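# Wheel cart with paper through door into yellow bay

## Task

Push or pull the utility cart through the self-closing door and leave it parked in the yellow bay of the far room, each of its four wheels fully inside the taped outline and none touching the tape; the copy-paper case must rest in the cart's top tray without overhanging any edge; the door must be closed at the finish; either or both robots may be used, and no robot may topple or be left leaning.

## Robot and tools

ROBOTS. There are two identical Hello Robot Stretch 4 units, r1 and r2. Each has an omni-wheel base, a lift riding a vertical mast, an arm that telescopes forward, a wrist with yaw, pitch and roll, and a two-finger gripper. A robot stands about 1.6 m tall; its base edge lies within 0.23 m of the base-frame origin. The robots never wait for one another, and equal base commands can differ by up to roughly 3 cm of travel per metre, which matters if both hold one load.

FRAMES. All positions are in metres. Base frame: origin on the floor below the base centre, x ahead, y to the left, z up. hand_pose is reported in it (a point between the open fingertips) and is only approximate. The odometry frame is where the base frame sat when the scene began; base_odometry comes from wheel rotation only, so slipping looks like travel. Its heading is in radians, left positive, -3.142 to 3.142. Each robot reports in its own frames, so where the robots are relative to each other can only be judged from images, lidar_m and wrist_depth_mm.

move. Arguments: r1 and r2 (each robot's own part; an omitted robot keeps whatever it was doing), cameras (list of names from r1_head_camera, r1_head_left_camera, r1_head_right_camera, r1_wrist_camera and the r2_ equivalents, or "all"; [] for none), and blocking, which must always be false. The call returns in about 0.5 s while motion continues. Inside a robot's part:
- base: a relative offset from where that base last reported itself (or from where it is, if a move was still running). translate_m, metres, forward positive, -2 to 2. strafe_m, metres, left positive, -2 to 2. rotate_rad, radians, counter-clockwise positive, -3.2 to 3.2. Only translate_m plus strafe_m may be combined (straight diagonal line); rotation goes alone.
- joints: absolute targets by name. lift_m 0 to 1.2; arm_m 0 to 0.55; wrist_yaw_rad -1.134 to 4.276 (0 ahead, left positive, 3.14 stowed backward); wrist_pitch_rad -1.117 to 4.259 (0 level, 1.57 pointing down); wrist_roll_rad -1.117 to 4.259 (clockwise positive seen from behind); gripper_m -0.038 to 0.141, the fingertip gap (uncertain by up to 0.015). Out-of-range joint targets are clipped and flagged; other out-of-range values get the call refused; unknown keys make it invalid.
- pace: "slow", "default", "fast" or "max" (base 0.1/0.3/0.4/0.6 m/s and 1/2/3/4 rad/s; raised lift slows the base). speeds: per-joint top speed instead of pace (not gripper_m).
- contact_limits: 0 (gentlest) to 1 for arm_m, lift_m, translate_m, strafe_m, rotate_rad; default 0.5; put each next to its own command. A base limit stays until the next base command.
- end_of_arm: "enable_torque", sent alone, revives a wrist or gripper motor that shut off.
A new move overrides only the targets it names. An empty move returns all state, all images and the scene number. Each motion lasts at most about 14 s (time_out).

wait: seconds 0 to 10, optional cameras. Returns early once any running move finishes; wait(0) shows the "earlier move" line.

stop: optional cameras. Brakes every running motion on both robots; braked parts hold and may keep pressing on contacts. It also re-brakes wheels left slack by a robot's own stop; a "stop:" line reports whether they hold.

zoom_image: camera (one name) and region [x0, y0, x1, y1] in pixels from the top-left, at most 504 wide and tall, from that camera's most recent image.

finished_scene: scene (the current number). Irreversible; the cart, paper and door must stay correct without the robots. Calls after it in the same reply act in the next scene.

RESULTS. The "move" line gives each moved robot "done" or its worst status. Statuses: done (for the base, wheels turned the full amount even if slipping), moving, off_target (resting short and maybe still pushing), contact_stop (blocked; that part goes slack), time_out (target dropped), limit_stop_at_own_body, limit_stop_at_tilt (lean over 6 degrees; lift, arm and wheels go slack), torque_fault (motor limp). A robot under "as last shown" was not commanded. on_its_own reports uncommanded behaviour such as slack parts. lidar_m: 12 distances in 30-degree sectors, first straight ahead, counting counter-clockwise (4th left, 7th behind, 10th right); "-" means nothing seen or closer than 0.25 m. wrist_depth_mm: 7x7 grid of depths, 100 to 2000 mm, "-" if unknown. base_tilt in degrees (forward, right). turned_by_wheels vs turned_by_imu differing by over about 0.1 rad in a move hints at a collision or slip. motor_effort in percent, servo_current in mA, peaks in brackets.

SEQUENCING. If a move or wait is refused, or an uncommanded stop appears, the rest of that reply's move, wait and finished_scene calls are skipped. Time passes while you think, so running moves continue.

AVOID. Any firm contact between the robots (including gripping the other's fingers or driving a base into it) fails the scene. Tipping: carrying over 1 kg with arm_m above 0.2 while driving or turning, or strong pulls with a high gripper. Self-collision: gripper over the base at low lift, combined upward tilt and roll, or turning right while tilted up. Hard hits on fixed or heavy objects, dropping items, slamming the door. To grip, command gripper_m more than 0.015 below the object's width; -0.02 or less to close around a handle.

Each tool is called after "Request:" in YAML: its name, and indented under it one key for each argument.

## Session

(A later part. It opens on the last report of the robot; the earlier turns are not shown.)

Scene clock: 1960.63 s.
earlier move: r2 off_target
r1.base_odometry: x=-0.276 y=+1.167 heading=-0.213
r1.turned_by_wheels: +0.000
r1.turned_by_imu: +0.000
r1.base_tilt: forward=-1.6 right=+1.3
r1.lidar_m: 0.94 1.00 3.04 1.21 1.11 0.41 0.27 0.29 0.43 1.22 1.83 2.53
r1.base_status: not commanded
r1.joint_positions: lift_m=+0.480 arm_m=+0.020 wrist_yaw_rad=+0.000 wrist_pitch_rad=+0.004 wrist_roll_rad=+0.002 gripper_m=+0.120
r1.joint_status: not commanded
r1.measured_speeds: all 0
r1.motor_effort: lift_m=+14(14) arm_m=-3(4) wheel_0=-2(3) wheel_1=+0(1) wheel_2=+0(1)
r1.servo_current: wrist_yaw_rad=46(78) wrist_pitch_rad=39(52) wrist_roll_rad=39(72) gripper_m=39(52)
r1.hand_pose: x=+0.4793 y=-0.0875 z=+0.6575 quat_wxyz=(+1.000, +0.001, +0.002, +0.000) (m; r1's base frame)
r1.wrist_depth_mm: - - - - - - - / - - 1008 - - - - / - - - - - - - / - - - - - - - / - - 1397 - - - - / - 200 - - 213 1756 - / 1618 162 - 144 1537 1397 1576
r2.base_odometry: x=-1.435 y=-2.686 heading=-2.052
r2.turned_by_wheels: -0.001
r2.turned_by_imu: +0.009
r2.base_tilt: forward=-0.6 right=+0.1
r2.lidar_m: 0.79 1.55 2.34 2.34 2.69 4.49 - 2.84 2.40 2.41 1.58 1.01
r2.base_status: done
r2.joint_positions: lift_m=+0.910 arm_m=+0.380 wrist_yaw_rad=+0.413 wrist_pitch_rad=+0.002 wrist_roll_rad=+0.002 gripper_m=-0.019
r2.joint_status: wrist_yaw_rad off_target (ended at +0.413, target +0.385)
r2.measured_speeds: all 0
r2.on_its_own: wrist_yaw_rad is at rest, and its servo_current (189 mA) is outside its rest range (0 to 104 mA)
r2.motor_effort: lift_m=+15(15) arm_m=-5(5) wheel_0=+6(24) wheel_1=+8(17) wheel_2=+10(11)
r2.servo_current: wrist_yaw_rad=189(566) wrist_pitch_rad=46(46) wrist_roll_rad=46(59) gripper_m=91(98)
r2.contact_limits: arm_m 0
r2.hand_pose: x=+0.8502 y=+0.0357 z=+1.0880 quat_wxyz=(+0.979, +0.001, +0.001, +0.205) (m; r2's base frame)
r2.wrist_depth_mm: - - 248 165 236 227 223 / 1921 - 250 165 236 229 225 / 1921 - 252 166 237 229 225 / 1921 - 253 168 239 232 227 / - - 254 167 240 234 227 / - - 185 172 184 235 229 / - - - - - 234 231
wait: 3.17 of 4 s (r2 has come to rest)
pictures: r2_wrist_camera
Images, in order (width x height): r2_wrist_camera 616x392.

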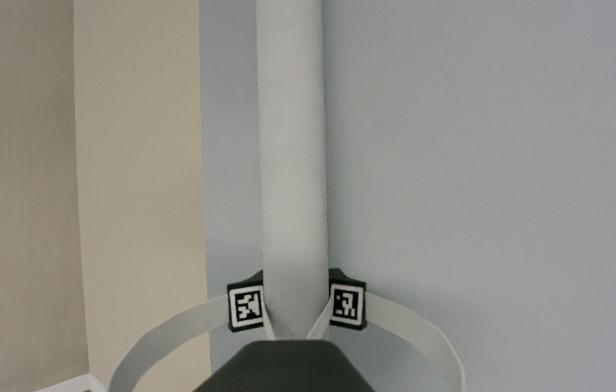

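Request:
move:
  blocking: false
  r2: {"base":{"translate_m":0.212,"strafe_m":0.115},"joints":{"wrist_yaw_rad":0.145},"speeds":{"wrist_yaw_rad":0.11},"pace":"slow"}

Request:
wait:
  seconds: 4
  cameras: ["r2_wrist_camera","r2_head_camera"]

Scene clock: 1965.67 s.
move: r2 moving
r1: as last shown
r1.base_tilt: forward=-1.5 right=+1.3
r1.lidar_m: 0.93 1.00 3.04 1.27 1.11 0.43 0.28 0.31 0.45 1.22 1.85 2.50
r1.motor_effort: lift_m=+14(14) arm_m=-4(4) wheel_0=-2(3) wheel_1=+0(0) wheel_2=+0(0)
r1.servo_current: wrist_yaw_rad=46(59) wrist_pitch_rad=46(52) wrist_roll_rad=59(59) gripper_m=52(52)
r1.wrist_depth_mm: - - - - - - - / - - 1042 - - - - / - - - - - - - / - - - - - - - / - - 1397 - - - - / - 200 - - 211 1863 - / 1661 162 - 143 1537 1430 1576
r2.base_odometry: x=-1.435 y=-2.700 heading=-2.049
r2.turned_by_wheels: +0.003
r2.turned_by_imu: +0.004
r2.base_tilt: forward=-0.7 right=+0.0
r2.lidar_m: 0.79 1.54 2.34 2.35 2.67 4.49 - 2.84 2.41 2.41 1.58 1.02
r2.base_status: translate_m moving; strafe_m moving
r2.joint_positions: lift_m=+0.910 arm_m=+0.380 wrist_yaw_rad=+0.375 wrist_pitch_rad=+0.002 wrist_roll_rad=+0.002 gripper_m=-0.019
r2.joint_status: wrist_yaw_rad moving
r2.measured_speeds: translate_m=+0.047 strafe_m=+0.026 rotate_rad=+0.009 lift_m=+0.000 arm_m=+0.000 wrist_yaw_rad=-0.084 wrist_pitch_rad=+0.000 wrist_roll_rad=+0.000
r2.motor_effort: lift_m=+15(15) arm_m=-5(5) wheel_0=+12(14) wheel_1=+12(12) wheel_2=+6(8)
r2.servo_current: wrist_yaw_rad=325(325) wrist_pitch_rad=39(46) wrist_roll_rad=52(52) gripper_m=85(98)
r2.contact_limits: arm_m 0
r2.hand_pose: x=+0.8513 y=+0.0243 z=+1.0880 quat_wxyz=(+0.982, +0.001, +0.001, +0.186) (m; r2's base frame)
r2.wrist_depth_mm: - - 248 167 236 229 224 / 1863 - 249 167 237 229 225 / 1921 - 251 167 238 232 227 / 1863 - 253 168 239 233 229 / 1863 - 254 169 242 235 230 / - - 187 169 239 236 231 / - - 257 - - 234 233
pictures: none

Scene clock: 1968.73 s.
earlier move: r2 off_target
r1.base_odometry: x=-0.276 y=+1.167 heading=-0.213
r1.turned_by_wheels: +0.000
r1.turned_by_imu: +0.000
r1.base_tilt: forward=-1.6 right=+1.3
r1.lidar_m: 0.91 0.98 3.04 1.26 0.78 0.41 0.27 0.30 0.42 1.23 1.84 2.51
r1.base_status: not commanded
r1.joint_positions: lift_m=+0.480 arm_m=+0.020 wrist_yaw_rad=+0.000 wrist_pitch_rad=+0.004 wrist_roll_rad=+0.002 gripper_m=+0.120
r1.joint_status: not commanded
r1.measured_speeds: all 0
r1.motor_effort: lift_m=+14(14) arm_m=-4(4) wheel_0=-2(3) wheel_1=+0(0) wheel_2=+0(1)
r1.servo_current: wrist_yaw_rad=39(65) wrist_pitch_rad=39(52) wrist_roll_rad=39(72) gripper_m=46(52)
r1.hand_pose: x=+0.4793 y=-0.0875 z=+0.6575 quat_wxyz=(+1.000, +0.001, +0.002, +0.000) (m; r1's base frame)
r1.wrist_depth_mm: - - - - - - - / - - 1025 - - - - / - - - - - - - / - - - - - - - / - - 1336 - - - - / - 200 - - 212 1808 - / 1708 162 - 143 1499 1430 1537
r2.base_odometry: x=-1.430 y=-2.927 heading=-2.050
r2.turned_by_wheels: -0.001
r2.turned_by_imu: +0.007
r2.base_tilt: forward=-0.6 right=+0.0
r2.lidar_m: 0.80 1.34 2.18 2.16 2.52 4.30 - 3.05 2.57 2.44 1.37 0.92
r2.base_status: done
r2.joint_positions: lift_m=+0.910 arm_m=+0.380 wrist_yaw_rad=+0.176 wrist_pitch_rad=+0.002 wrist_roll_rad=+0.002 gripper_m=-0.019
r2.joint_status: wrist_yaw_rad off_target (ended at +0.176, target +0.145)
r2.measured_speeds: all 0
r2.on_its_own: wrist_yaw_rad is at rest, and its servo_current (202 mA) is outside its rest range (0 to 104 mA)
r2.motor_effort: lift_m=+14(15) arm_m=-5(5) wheel_0=+9(26) wheel_1=+5(16) wheel_2=+9(13)
r2.servo_current: wrist_yaw_rad=202(566) wrist_pitch_rad=39(46) wrist_roll_rad=52(52) gripper_m=98(98)
r2.contact_limits: arm_m 0
r2.hand_pose: x=+0.8502 y=-0.0357 z=+1.0880 quat_wxyz=(+0.996, +0.001, +0.001, +0.088) (m; r2's base frame)
r2.wrist_depth_mm: - - 249 164 236 228 221 / - - 250 165 236 229 224 / - - 252 166 237 229 224 / - - 253 168 239 232 226 / - - 256 167 241 232 228 / - - 185 172 184 234 229 / - - - - - 232 230
wait: 3.07 of 4 s (r2 has come to rest)
pictures: r2_head_camera, r2_wrist_camera
Images, in order (width x height): r2_head_camera 420x560, r2_wrist_camera 616x392.

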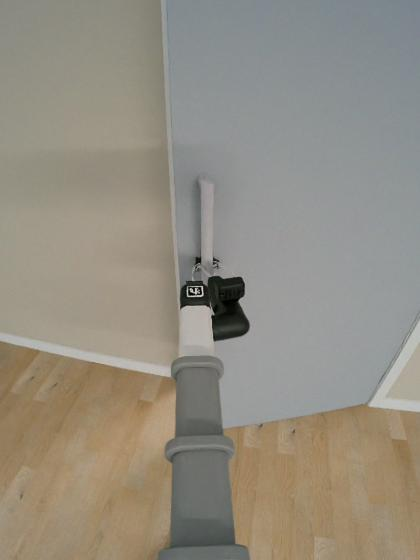

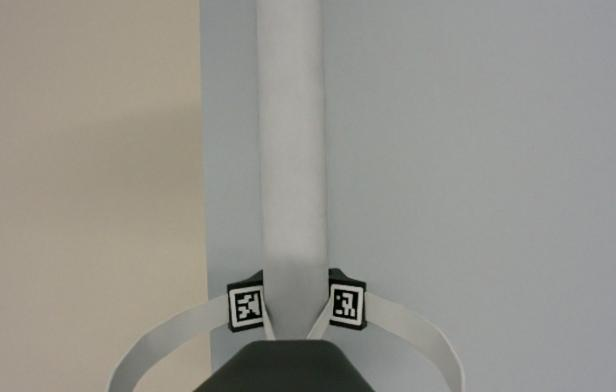

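Request:
move:
  blocking: false
  r2: {"base":{"translate_m":0.12,"strafe_m":0.04},"joints":{"wrist_yaw_rad":0.03},"speeds":{"wrist_yaw_rad":0.11},"pace":"slow"}

Request:
wait:
  seconds: 3
  cameras: ["r2_head_camera","r2_wrist_camera"]

Scene clock: 1989.97 s.
move: r2 moving
r1: as last shown
r1.base_tilt: forward=-1.5 right=+1.3
r1.lidar_m: 0.92 1.00 3.02 1.24 0.77 0.39 0.27 0.32 0.43 1.20 1.85 2.54
r1.motor_effort: lift_m=+14(14) arm_m=-4(4) wheel_0=-2(2) wheel_1=+0(0) wheel_2=+0(1)
r1.servo_current: wrist_yaw_rad=46(65) wrist_pitch_rad=39(46) wrist_roll_rad=46(59) gripper_m=46(52)
r1.wrist_depth_mm: - - - - - - - / - - 1008 - - - - / - - - - - - - / - - - - - - - / - - 1366 - - - - / - 201 - - 211 1808 - / 1708 162 - 144 1537 1397 1537
r2.base_odometry: x=-1.432 y=-2.940 heading=-2.048
r2.turned_by_wheels: +0.003
r2.turned_by_imu: +0.003
r2.base_tilt: forward=-0.7 right=+0.1
r2.lidar_m: 0.78 1.33 2.18 2.15 2.51 4.28 - 3.00 2.58 2.39 1.33 0.93
r2.base_status: translate_m moving; strafe_m moving
r2.joint_positions: lift_m=+0.910 arm_m=+0.380 wrist_yaw_rad=+0.136 wrist_pitch_rad=+0.002 wrist_roll_rad=+0.002 gripper_m=-0.019
r2.joint_status: wrist_yaw_rad moving
r2.measured_speeds: translate_m=+0.048 strafe_m=+0.017 rotate_rad=-0.001 lift_m=+0.000 arm_m=+0.000 wrist_yaw_rad=-0.088 wrist_pitch_rad=+0.000 wrist_roll_rad=+0.000
r2.motor_effort: lift_m=+15(15) arm_m=-5(5) wheel_0=+13(14) wheel_1=+11(11) wheel_2=+7(8)
r2.servo_current: wrist_yaw_rad=299(312) wrist_pitch_rad=33(46) wrist_roll_rad=39(59) gripper_m=91(98)
r2.contact_limits: arm_m 0
r2.hand_pose: x=+0.8486 y=-0.0474 z=+1.0880 quat_wxyz=(+0.998, +0.001, +0.001, +0.068) (m; r2's base frame)
r2.wrist_depth_mm: - - 248 166 236 229 224 / - - 251 167 236 230 226 / - - 251 167 238 231 226 / - - 251 168 240 233 229 / - - 255 168 241 235 229 / - - 187 169 239 235 231 / - - 258 - - 235 232
pictures: none

Scene clock: 1991.97 s.
earlier move: r2 off_target
r1.base_odometry: x=-0.276 y=+1.167 heading=-0.213
r1.turned_by_wheels: +0.000
r1.turned_by_imu: +0.000
r1.base_tilt: forward=-1.6 right=+1.3
r1.lidar_m: 0.92 1.00 3.05 1.22 0.69 0.42 0.26 0.30 0.42 1.22 1.84 2.52
r1.base_status: not commanded
r1.joint_positions: lift_m=+0.480 arm_m=+0.020 wrist_yaw_rad=+0.000 wrist_pitch_rad=+0.004 wrist_roll_rad=+0.002 gripper_m=+0.120
r1.joint_status: not commanded
r1.measured_speeds: all 0
r1.motor_effort: lift_m=+14(14) arm_m=-4(4) wheel_0=-2(3) wheel_1=+0(0) wheel_2=+0(1)
r1.servo_current: wrist_yaw_rad=65(65) wrist_pitch_rad=46(52) wrist_roll_rad=46(65) gripper_m=46(52)
r1.hand_pose: x=+0.4793 y=-0.0875 z=+0.6575 quat_wxyz=(+1.000, +0.001, +0.002, +0.000) (m; r1's base frame)
r1.wrist_depth_mm: - - - - - - - / - - 1025 - - - - / - - - - - - - / - - - - - - - / - - 1430 - - - - / - 201 - - 212 1921 - / 1661 162 - 143 1537 1397 1537
r2.base_odometry: x=-1.450 y=-3.052 heading=-2.049
r2.turned_by_wheels: -0.001
r2.turned_by_imu: +0.001
r2.base_tilt: forward=-0.6 right=+0.1
r2.lidar_m: 0.81 1.21 2.07 2.11 2.43 4.11 - 3.09 2.64 2.17 1.21 0.90
r2.base_status: done
r2.joint_positions: lift_m=+0.910 arm_m=+0.380 wrist_yaw_rad=+0.058 wrist_pitch_rad=+0.002 wrist_roll_rad=+0.002 gripper_m=-0.019
r2.joint_status: wrist_yaw_rad off_target (ended at +0.058, target +0.030)
r2.measured_speeds: all 0
r2.on_its_own: wrist_yaw_rad is at rest, and its servo_current (189 mA) is outside its rest range (0 to 104 mA)
r2.motor_effort: lift_m=+15(15) arm_m=-5(5) wheel_0=+5(21) wheel_1=+5(13) wheel_2=+7(10)
r2.servo_current: wrist_yaw_rad=189(462) wrist_pitch_rad=33(46) wrist_roll_rad=46(59) gripper_m=85(98)
r2.contact_limits: arm_m 0
r2.hand_pose: x=+0.8440 y=-0.0705 z=+1.0880 quat_wxyz=(+1.000, +0.001, +0.001, +0.029) (m; r2's base frame)
r2.wrist_depth_mm: - - 249 164 236 227 222 / - - 250 166 236 227 224 / - - 254 166 238 229 224 / - - 253 169 240 231 224 / - - 254 167 240 232 227 / - - 184 168 182 234 229 / - - - - 242 233 230
wait: 2.00 of 3 s (r2 has come to rest)
pictures: r2_head_camera, r2_wrist_camera
Images, in order (width x height): r2_head_camera 420x560, r2_wrist_camera 616x392.

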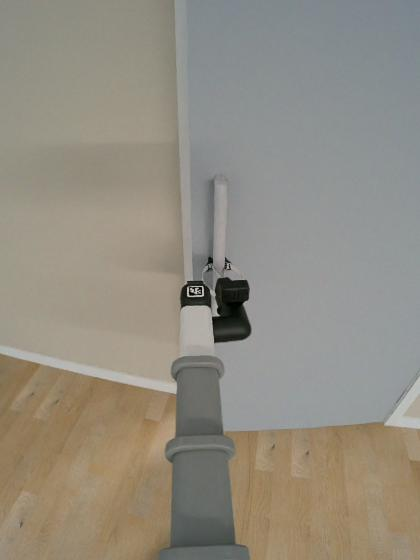

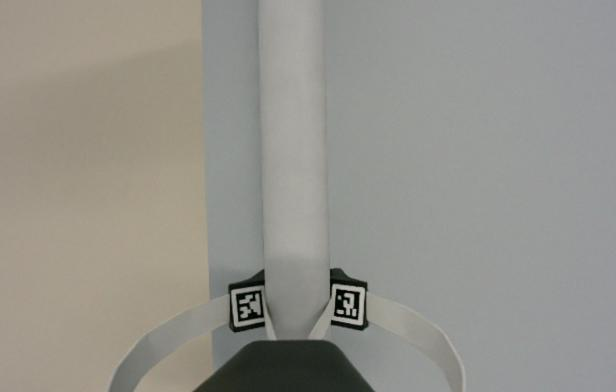

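Request:
move:
  blocking: false
  r2: {"base":{"translate_m":0.11,"strafe_m":0.02},"joints":{"wrist_yaw_rad":-0.09},"speeds":{"wrist_yaw_rad":0.11},"pace":"slow"}

Request:
wait:
  seconds: 3
  cameras: ["r2_head_camera","r2_wrist_camera","r2_head_left_camera","r2_head_right_camera"]

Scene clock: 1997.30 s.
move: r2 moving
r1: as last shown
r1.base_tilt: forward=-1.6 right=+1.2
r1.lidar_m: 0.93 0.99 3.05 1.22 0.68 0.39 0.26 0.30 0.44 1.20 1.85 2.55
r1.motor_effort: lift_m=+14(14) arm_m=-3(4) wheel_0=-2(3) wheel_1=+0(0) wheel_2=+1(1)
r1.servo_current: wrist_yaw_rad=26(59) wrist_pitch_rad=39(46) wrist_roll_rad=46(59) gripper_m=46(52)
r1.wrist_depth_mm: - - - - - - - / - - 1025 - - - - / - - - - - - - / - - - - - - - / - - 1366 - - - - / - 201 - - 213 1808 - / 1618 162 - 144 1499 1464 1576
r2.base_odometry: x=-1.454 y=-3.065 heading=-2.047
r2.turned_by_wheels: +0.002
r2.turned_by_imu: +0.003
r2.base_tilt: forward=-0.6 right=+0.0
r2.lidar_m: 0.80 1.18 2.07 2.09 2.44 4.15 - 3.13 2.64 2.15 1.17 0.87
r2.base_status: translate_m moving; strafe_m moving
r2.joint_positions: lift_m=+0.910 arm_m=+0.380 wrist_yaw_rad=+0.019 wrist_pitch_rad=+0.002 wrist_roll_rad=+0.002 gripper_m=-0.019
r2.joint_status: wrist_yaw_rad moving
r2.measured_speeds: translate_m=+0.049 strafe_m=+0.009 rotate_rad=+0.001 lift_m=+0.000 arm_m=+0.000 wrist_yaw_rad=-0.105 wrist_pitch_rad=+0.000 wrist_roll_rad=+0.000
r2.motor_effort: lift_m=+15(15) arm_m=-5(5) wheel_0=+13(13) wheel_1=+8(10) wheel_2=+4(7)
r2.servo_current: wrist_yaw_rad=325(325) wrist_pitch_rad=33(46) wrist_roll_rad=46(52) gripper_m=98(98)
r2.contact_limits: arm_m 0
r2.hand_pose: x=+0.8410 y=-0.0819 z=+1.0880 quat_wxyz=(+1.000, +0.001, +0.001, +0.010) (m; r2's base frame)
r2.wrist_depth_mm: - - 248 166 236 228 224 / - - 251 166 236 229 225 / - - 252 167 238 232 226 / - - 252 167 239 232 228 / - - 255 168 241 234 229 / - - 185 170 183 235 230 / - - 258 - - 235 231
pictures: none

Scene clock: 1999.20 s.
earlier move: r2 off_target
r1.base_odometry: x=-0.276 y=+1.167 heading=-0.213
r1.turned_by_wheels: +0.000
r1.turned_by_imu: +0.000
r1.base_tilt: forward=-1.6 right=+1.3
r1.lidar_m: 0.93 0.97 3.04 1.24 0.61 0.40 0.26 0.29 0.42 1.20 1.84 2.52
r1.base_status: not commanded
r1.joint_positions: lift_m=+0.480 arm_m=+0.020 wrist_yaw_rad=+0.000 wrist_pitch_rad=+0.004 wrist_roll_rad=+0.002 gripper_m=+0.120
r1.joint_status: not commanded
r1.measured_speeds: all 0
r1.motor_effort: lift_m=+14(14) arm_m=-3(4) wheel_0=-2(3) wheel_1=+0(0) wheel_2=+1(1)
r1.servo_current: wrist_yaw_rad=46(65) wrist_pitch_rad=39(52) wrist_roll_rad=65(65) gripper_m=39(52)
r1.hand_pose: x=+0.4793 y=-0.0875 z=+0.6575 quat_wxyz=(+1.000, +0.001, +0.002, +0.000) (m; r1's base frame)
r1.wrist_depth_mm: - - - - - - - / - - 1025 - - - - / - - - - - - - / - - - - - - - / - - 1366 - - - - / - 200 - - 211 1863 - / 1708 162 - 144 1537 1397 1537
r2.base_odometry: x=-1.483 y=-3.159 heading=-2.047
r2.turned_by_wheels: +0.000
r2.turned_by_imu: +0.002
r2.base_tilt: forward=-0.6 right=+0.1
r2.lidar_m: 0.78 1.11 1.88 2.07 2.39 4.09 - 3.17 2.69 1.98 1.08 0.85
r2.base_status: done
r2.joint_positions: lift_m=+0.910 arm_m=+0.380 wrist_yaw_rad=-0.063 wrist_pitch_rad=+0.002 wrist_roll_rad=+0.002 gripper_m=-0.019
r2.joint_status: wrist_yaw_rad off_target (ended at -0.063, target -0.090)
r2.measured_speeds: all 0
r2.on_its_own: wrist_yaw_rad is at rest, and its servo_current (169 mA) is outside its rest range (0 to 104 mA)
r2.motor_effort: lift_m=+15(15) arm_m=-4(5) wheel_0=+7(22) wheel_1=+5(14) wheel_2=+9(10)
r2.servo_current: wrist_yaw_rad=169(325) wrist_pitch_rad=46(46) wrist_roll_rad=59(59) gripper_m=72(98)
r2.contact_limits: arm_m 0
r2.hand_pose: x=+0.8333 y=-0.1054 z=+1.0880 quat_wxyz=(+1.000, +0.001, +0.001, -0.032) (m; r2's base frame)
r2.wrist_depth_mm: 421 394 251 165 235 226 221 / 427 397 251 165 236 228 223 / 430 397 253 166 236 229 225 / 436 402 254 167 238 231 226 / 436 404 257 168 240 234 227 / 439 407 188 170 182 233 229 / 442 415 259 - - 233 230
wait: 1.90 of 3 s (r2 has come to rest)
pictures: r2_head_camera, r2_head_left_camera, r2_head_right_camera, r2_wrist_camera
Images, in order (width x height): r2_head_camera 420x560, r2_head_left_camera 420x672, r2_head_right_camera 420x672, r2_wrist_camera 616x392.

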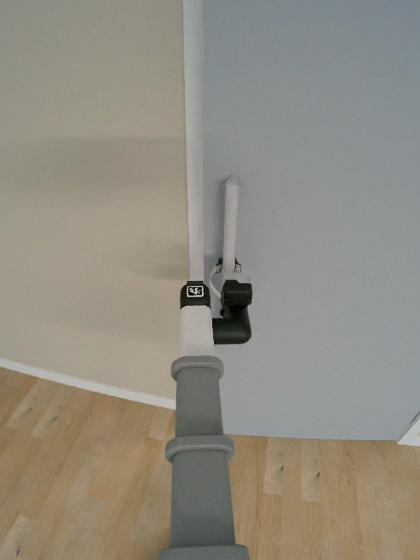

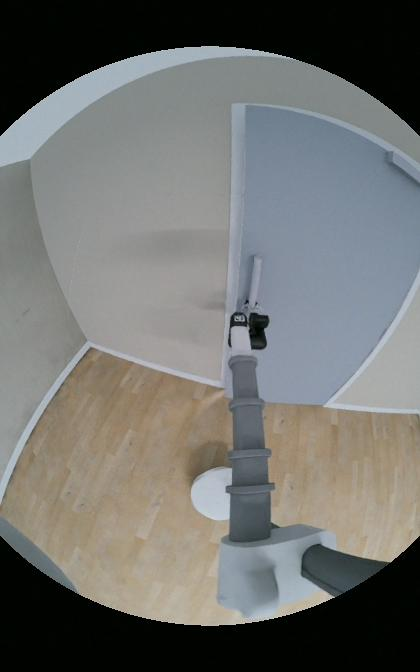

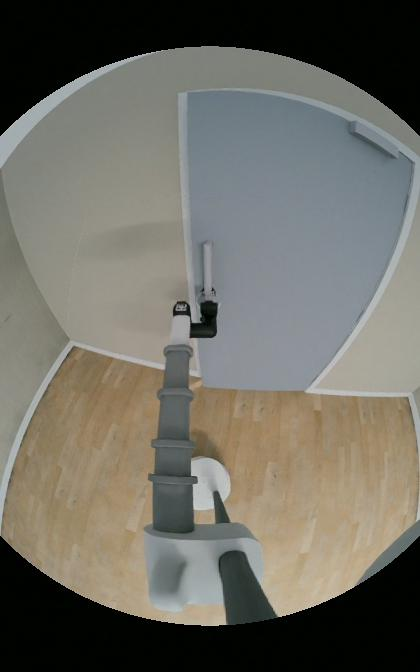

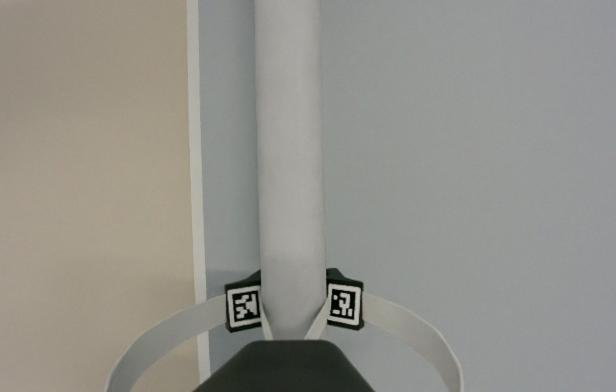

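Request:
move:
  blocking: false
  r2: {"base":{"translate_m":0.08,"strafe_m":0.005},"joints":{"wrist_yaw_rad":-0.18},"speeds":{"wrist_yaw_rad":0.11},"pace":"slow"}

Request:
wait:
  seconds: 3
  cameras: ["r2_head_camera","r2_wrist_camera"]

Scene clock: 2010.53 s.
move: r2 moving
r1: as last shown
r1.base_tilt: forward=-1.5 right=+1.3
r1.lidar_m: 0.91 0.99 3.01 1.26 0.60 0.39 0.28 0.31 0.44 1.17 1.84 2.53
r1.motor_effort: lift_m=+14(14) arm_m=-3(4) wheel_0=-2(2) wheel_1=+0(0) wheel_2=+0(1)
r1.servo_current: wrist_yaw_rad=65(65) wrist_pitch_rad=46(52) wrist_roll_rad=46(59) gripper_m=39(46)
r1.wrist_depth_mm: - - - - - - - / - - 1025 - - - - / - - - - - - - / - - - - - - - / - - 1397 - - - - / - 201 - - 212 1863 - / 1661 162 - 144 1537 1397 1537
r2.base_odometry: x=-1.487 y=-3.171 heading=-2.045
r2.turned_by_wheels: +0.002
r2.turned_by_imu: +0.003
r2.base_tilt: forward=-0.6 right=+0.1
r2.lidar_m: 0.77 1.11 1.88 2.04 2.39 4.11 - 3.13 2.70 1.95 1.05 0.86
r2.base_status: translate_m moving; strafe_m moving
r2.joint_positions: lift_m=+0.910 arm_m=+0.380 wrist_yaw_rad=-0.099 wrist_pitch_rad=+0.002 wrist_roll_rad=+0.002 gripper_m=-0.019
r2.joint_status: wrist_yaw_rad moving
r2.measured_speeds: translate_m=+0.048 strafe_m=+0.003 rotate_rad=+0.004 lift_m=+0.000 arm_m=+0.000 wrist_yaw_rad=-0.107 wrist_pitch_rad=+0.000 wrist_roll_rad=+0.000
r2.motor_effort: lift_m=+15(15) arm_m=-5(5) wheel_0=+13(15) wheel_1=+9(10) wheel_2=+4(8)
r2.servo_current: wrist_yaw_rad=332(338) wrist_pitch_rad=39(46) wrist_roll_rad=65(65) gripper_m=72(78)
r2.contact_limits: arm_m 0
r2.hand_pose: x=+0.8293 y=-0.1156 z=+1.0880 quat_wxyz=(+0.999, +0.001, +0.001, -0.050) (m; r2's base frame)
r2.wrist_depth_mm: 399 377 248 167 236 229 224 / 404 379 249 164 236 229 226 / 404 382 251 168 238 232 226 / 413 384 253 169 238 233 229 / 415 392 254 169 241 234 229 / 418 392 184 170 239 236 231 / 421 392 259 - 241 234 231
pictures: none

Scene clock: 2012.10 s.
earlier move: r2 off_target
r1.base_odometry: x=-0.276 y=+1.167 heading=-0.213
r1.turned_by_wheels: +0.000
r1.turned_by_imu: +0.000
r1.base_tilt: forward=-1.6 right=+1.3
r1.lidar_m: 0.92 0.99 3.05 1.25 0.55 0.39 0.27 0.30 0.43 1.18 1.86 2.55
r1.base_status: not commanded
r1.joint_positions: lift_m=+0.480 arm_m=+0.020 wrist_yaw_rad=+0.000 wrist_pitch_rad=+0.004 wrist_roll_rad=+0.002 gripper_m=+0.120
r1.joint_status: not commanded
r1.measured_speeds: all 0
r1.motor_effort: lift_m=+14(14) arm_m=-3(4) wheel_0=-2(3) wheel_1=+0(0) wheel_2=+0(1)
r1.servo_current: wrist_yaw_rad=39(72) wrist_pitch_rad=52(52) wrist_roll_rad=46(65) gripper_m=39(46)
r1.hand_pose: x=+0.4793 y=-0.0875 z=+0.6575 quat_wxyz=(+1.000, +0.001, +0.002, +0.000) (m; r1's base frame)
r1.wrist_depth_mm: - - - - - - - / - - 1042 - - - - / - - - - - - - / - - - - - - - / - - 1336 - - - - / - 200 - - 212 1808 - / 1618 162 - 143 1537 1397 1576
r2.base_odometry: x=-1.515 y=-3.233 heading=-2.045
r2.turned_by_wheels: +0.000
r2.turned_by_imu: +0.002
r2.base_tilt: forward=-0.7 right=+0.0
r2.lidar_m: 0.78 1.00 1.77 2.05 2.34 4.05 - 3.17 2.70 1.80 0.99 0.84
r2.base_status: done
r2.joint_positions: lift_m=+0.910 arm_m=+0.380 wrist_yaw_rad=-0.149 wrist_pitch_rad=+0.002 wrist_roll_rad=+0.002 gripper_m=-0.019
r2.joint_status: wrist_yaw_rad off_target (ended at -0.149, target -0.180)
r2.measured_speeds: all 0
r2.on_its_own: wrist_yaw_rad is at rest, and its servo_current (215 mA) is outside its rest range (0 to 104 mA)
r2.motor_effort: lift_m=+15(15) arm_m=-4(5) wheel_0=+11(20) wheel_1=+6(13) wheel_2=+10(11)
r2.servo_current: wrist_yaw_rad=215(345) wrist_pitch_rad=39(46) wrist_roll_rad=46(65) gripper_m=78(91)
r2.contact_limits: arm_m 0
r2.hand_pose: x=+0.8232 y=-0.1292 z=+1.0880 quat_wxyz=(+0.997, +0.001, +0.001, -0.074) (m; r2's base frame)
r2.wrist_depth_mm: 310 297 249 166 235 227 221 / 314 298 250 167 236 228 222 / 314 301 253 167 236 229 224 / 317 304 254 168 238 231 224 / 320 304 256 169 241 232 226 / 322 307 188 169 237 233 228 / 324 315 260 - 241 233 229
wait: 1.57 of 3 s (r2 has come to rest)
pictures: r2_head_camera, r2_wrist_camera
Images, in order (width x height): r2_head_camera 420x560, r2_wrist_camera 616x392.

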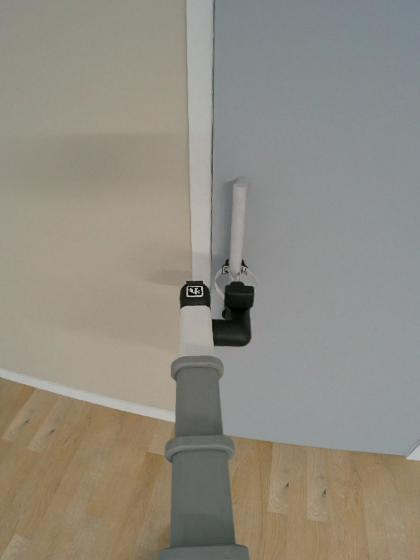

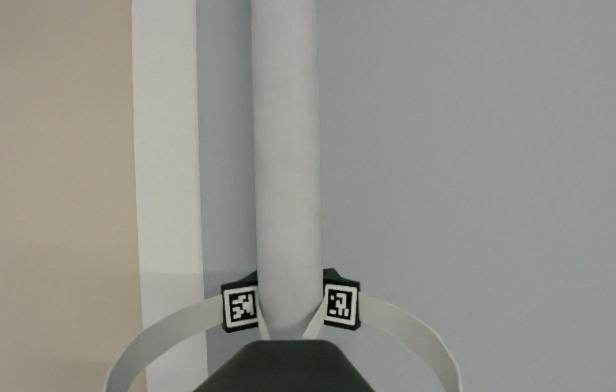

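Request:
move:
  blocking: false
  r2: {"base":{"translate_m":0.03,"strafe_m":0.0},"joints":{"wrist_yaw_rad":-0.215},"speeds":{"wrist_yaw_rad":0.11},"pace":"slow"}

Request:
wait:
  seconds: 3
  cameras: ["r2_head_camera","r2_wrist_camera"]

Scene clock: 2019.77 s.
move: r2 moving
r1: as last shown
r1.base_tilt: forward=-1.6 right=+1.2
r1.lidar_m: 0.92 0.98 3.03 1.23 0.56 0.39 0.27 0.29 0.41 1.19 1.84 2.52
r1.servo_current: wrist_yaw_rad=59(59) wrist_pitch_rad=39(52) wrist_roll_rad=46(65) gripper_m=46(46)
r1.wrist_depth_mm: - - - - - - - / - - 1025 - - - - / - - - - - - - / - - - - - - - / - - 1366 - - - - / - 201 - - 213 1808 - / 1661 162 - 144 1537 1397 1537
r2.base_odometry: x=-1.520 y=-3.244 heading=-2.042
r2.turned_by_wheels: +0.003
r2.turned_by_imu: +0.003
r2.base_tilt: forward=-0.6 right=+0.0
r2.lidar_m: 0.78 0.99 1.73 2.04 2.35 4.05 - 3.17 2.71 1.77 0.99 0.82
r2.base_status: translate_m moving; strafe_m moving
r2.joint_positions: lift_m=+0.910 arm_m=+0.380 wrist_yaw_rad=-0.175 wrist_pitch_rad=+0.002 wrist_roll_rad=+0.002 gripper_m=-0.019
r2.joint_status: wrist_yaw_rad moving
r2.measured_speeds: translate_m=+0.048 strafe_m=-0.001 rotate_rad=+0.000 lift_m=+0.000 arm_m=+0.000 wrist_yaw_rad=-0.032 wrist_pitch_rad=+0.000 wrist_roll_rad=+0.000
r2.motor_effort: lift_m=+15(15) arm_m=-5(5) wheel_0=+17(17) wheel_1=+10(11) wheel_2=+5(10)
r2.servo_current: wrist_yaw_rad=338(416) wrist_pitch_rad=39(46) wrist_roll_rad=52(65) gripper_m=72(78)
r2.contact_limits: arm_m 0
r2.hand_pose: x=+0.8197 y=-0.1363 z=+1.0880 quat_wxyz=(+0.996, +0.001, +0.001, -0.087) (m; r2's base frame)
r2.wrist_depth_mm: 297 272 249 163 235 228 224 / 298 274 249 164 236 229 224 / 301 276 251 168 237 231 226 / 304 277 253 169 239 232 227 / 304 279 256 167 239 234 228 / 309 282 183 170 238 235 230 / 310 283 259 - 243 234 232
pictures: none

Scene clock: 2020.63 s.
earlier move: r2 off_target
r1.base_odometry: x=-0.276 y=+1.167 heading=-0.213
r1.turned_by_wheels: +0.000
r1.turned_by_imu: +0.000
r1.base_tilt: forward=-1.6 right=+1.2
r1.lidar_m: 0.92 0.97 3.03 1.26 0.54 0.37 0.25 0.30 0.43 1.17 1.85 2.52
r1.base_status: not commanded
r1.joint_positions: lift_m=+0.480 arm_m=+0.020 wrist_yaw_rad=+0.000 wrist_pitch_rad=+0.004 wrist_roll_rad=+0.002 gripper_m=+0.120
r1.joint_status: not commanded
r1.measured_speeds: all 0
r1.motor_effort: lift_m=+14(14) arm_m=-4(4) wheel_0=-2(3) wheel_1=+0(0) wheel_2=+0(1)
r1.servo_current: wrist_yaw_rad=52(65) wrist_pitch_rad=39(52) wrist_roll_rad=65(65) gripper_m=46(46)
r1.hand_pose: x=+0.4793 y=-0.0875 z=+0.6575 quat_wxyz=(+1.000, +0.001, +0.002, +0.000) (m; r1's base frame)
r1.wrist_depth_mm: - - - - - - - / - - 1008 - - - - / - - - - - - - / - - - - - - - / - - 1397 - - - - / - 200 - - 212 1863 - / 1708 162 - 143 1537 1430 1499
r2.base_odometry: x=-1.528 y=-3.260 heading=-2.043
r2.turned_by_wheels: -0.001
r2.turned_by_imu: +0.000
r2.base_tilt: forward=-0.6 right=+0.1
r2.lidar_m: 0.76 1.00 1.71 2.01 2.35 4.04 - 3.17 2.73 1.72 0.98 0.83
r2.base_status: done
r2.joint_positions: lift_m=+0.910 arm_m=+0.380 wrist_yaw_rad=-0.179 wrist_pitch_rad=+0.002 wrist_roll_rad=+0.002 gripper_m=-0.019
r2.joint_status: wrist_yaw_rad off_target (ended at -0.179, target -0.215)
r2.measured_speeds: all 0
r2.on_its_own: wrist_yaw_rad is at rest, and its servo_current (273 mA) is outside its rest range (0 to 104 mA)
r2.motor_effort: lift_m=+14(15) arm_m=-5(5) wheel_0=+10(17) wheel_1=+6(12) wheel_2=+9(10)
r2.servo_current: wrist_yaw_rad=273(416) wrist_pitch_rad=46(46) wrist_roll_rad=46(65) gripper_m=72(78)
r2.contact_limits: arm_m 0
r2.hand_pose: x=+0.8192 y=-0.1373 z=+1.0880 quat_wxyz=(+0.996, +0.001, +0.001, -0.089) (m; r2's base frame)
r2.wrist_depth_mm: 274 250 249 166 235 226 220 / 276 253 251 166 236 227 223 / 278 253 252 167 237 229 224 / 279 254 253 168 238 231 224 / 282 257 256 169 240 232 227 / 285 258 187 169 236 234 228 / 285 263 258 - 241 232 229
wait: 0.87 of 3 s (r2 has come to rest)
pictures: r2_head_camera, r2_wrist_camera
Images, in order (width x height): r2_head_camera 420x560, r2_wrist_camera 616x392.

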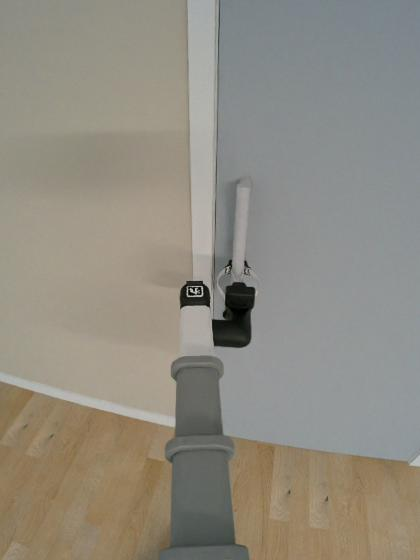

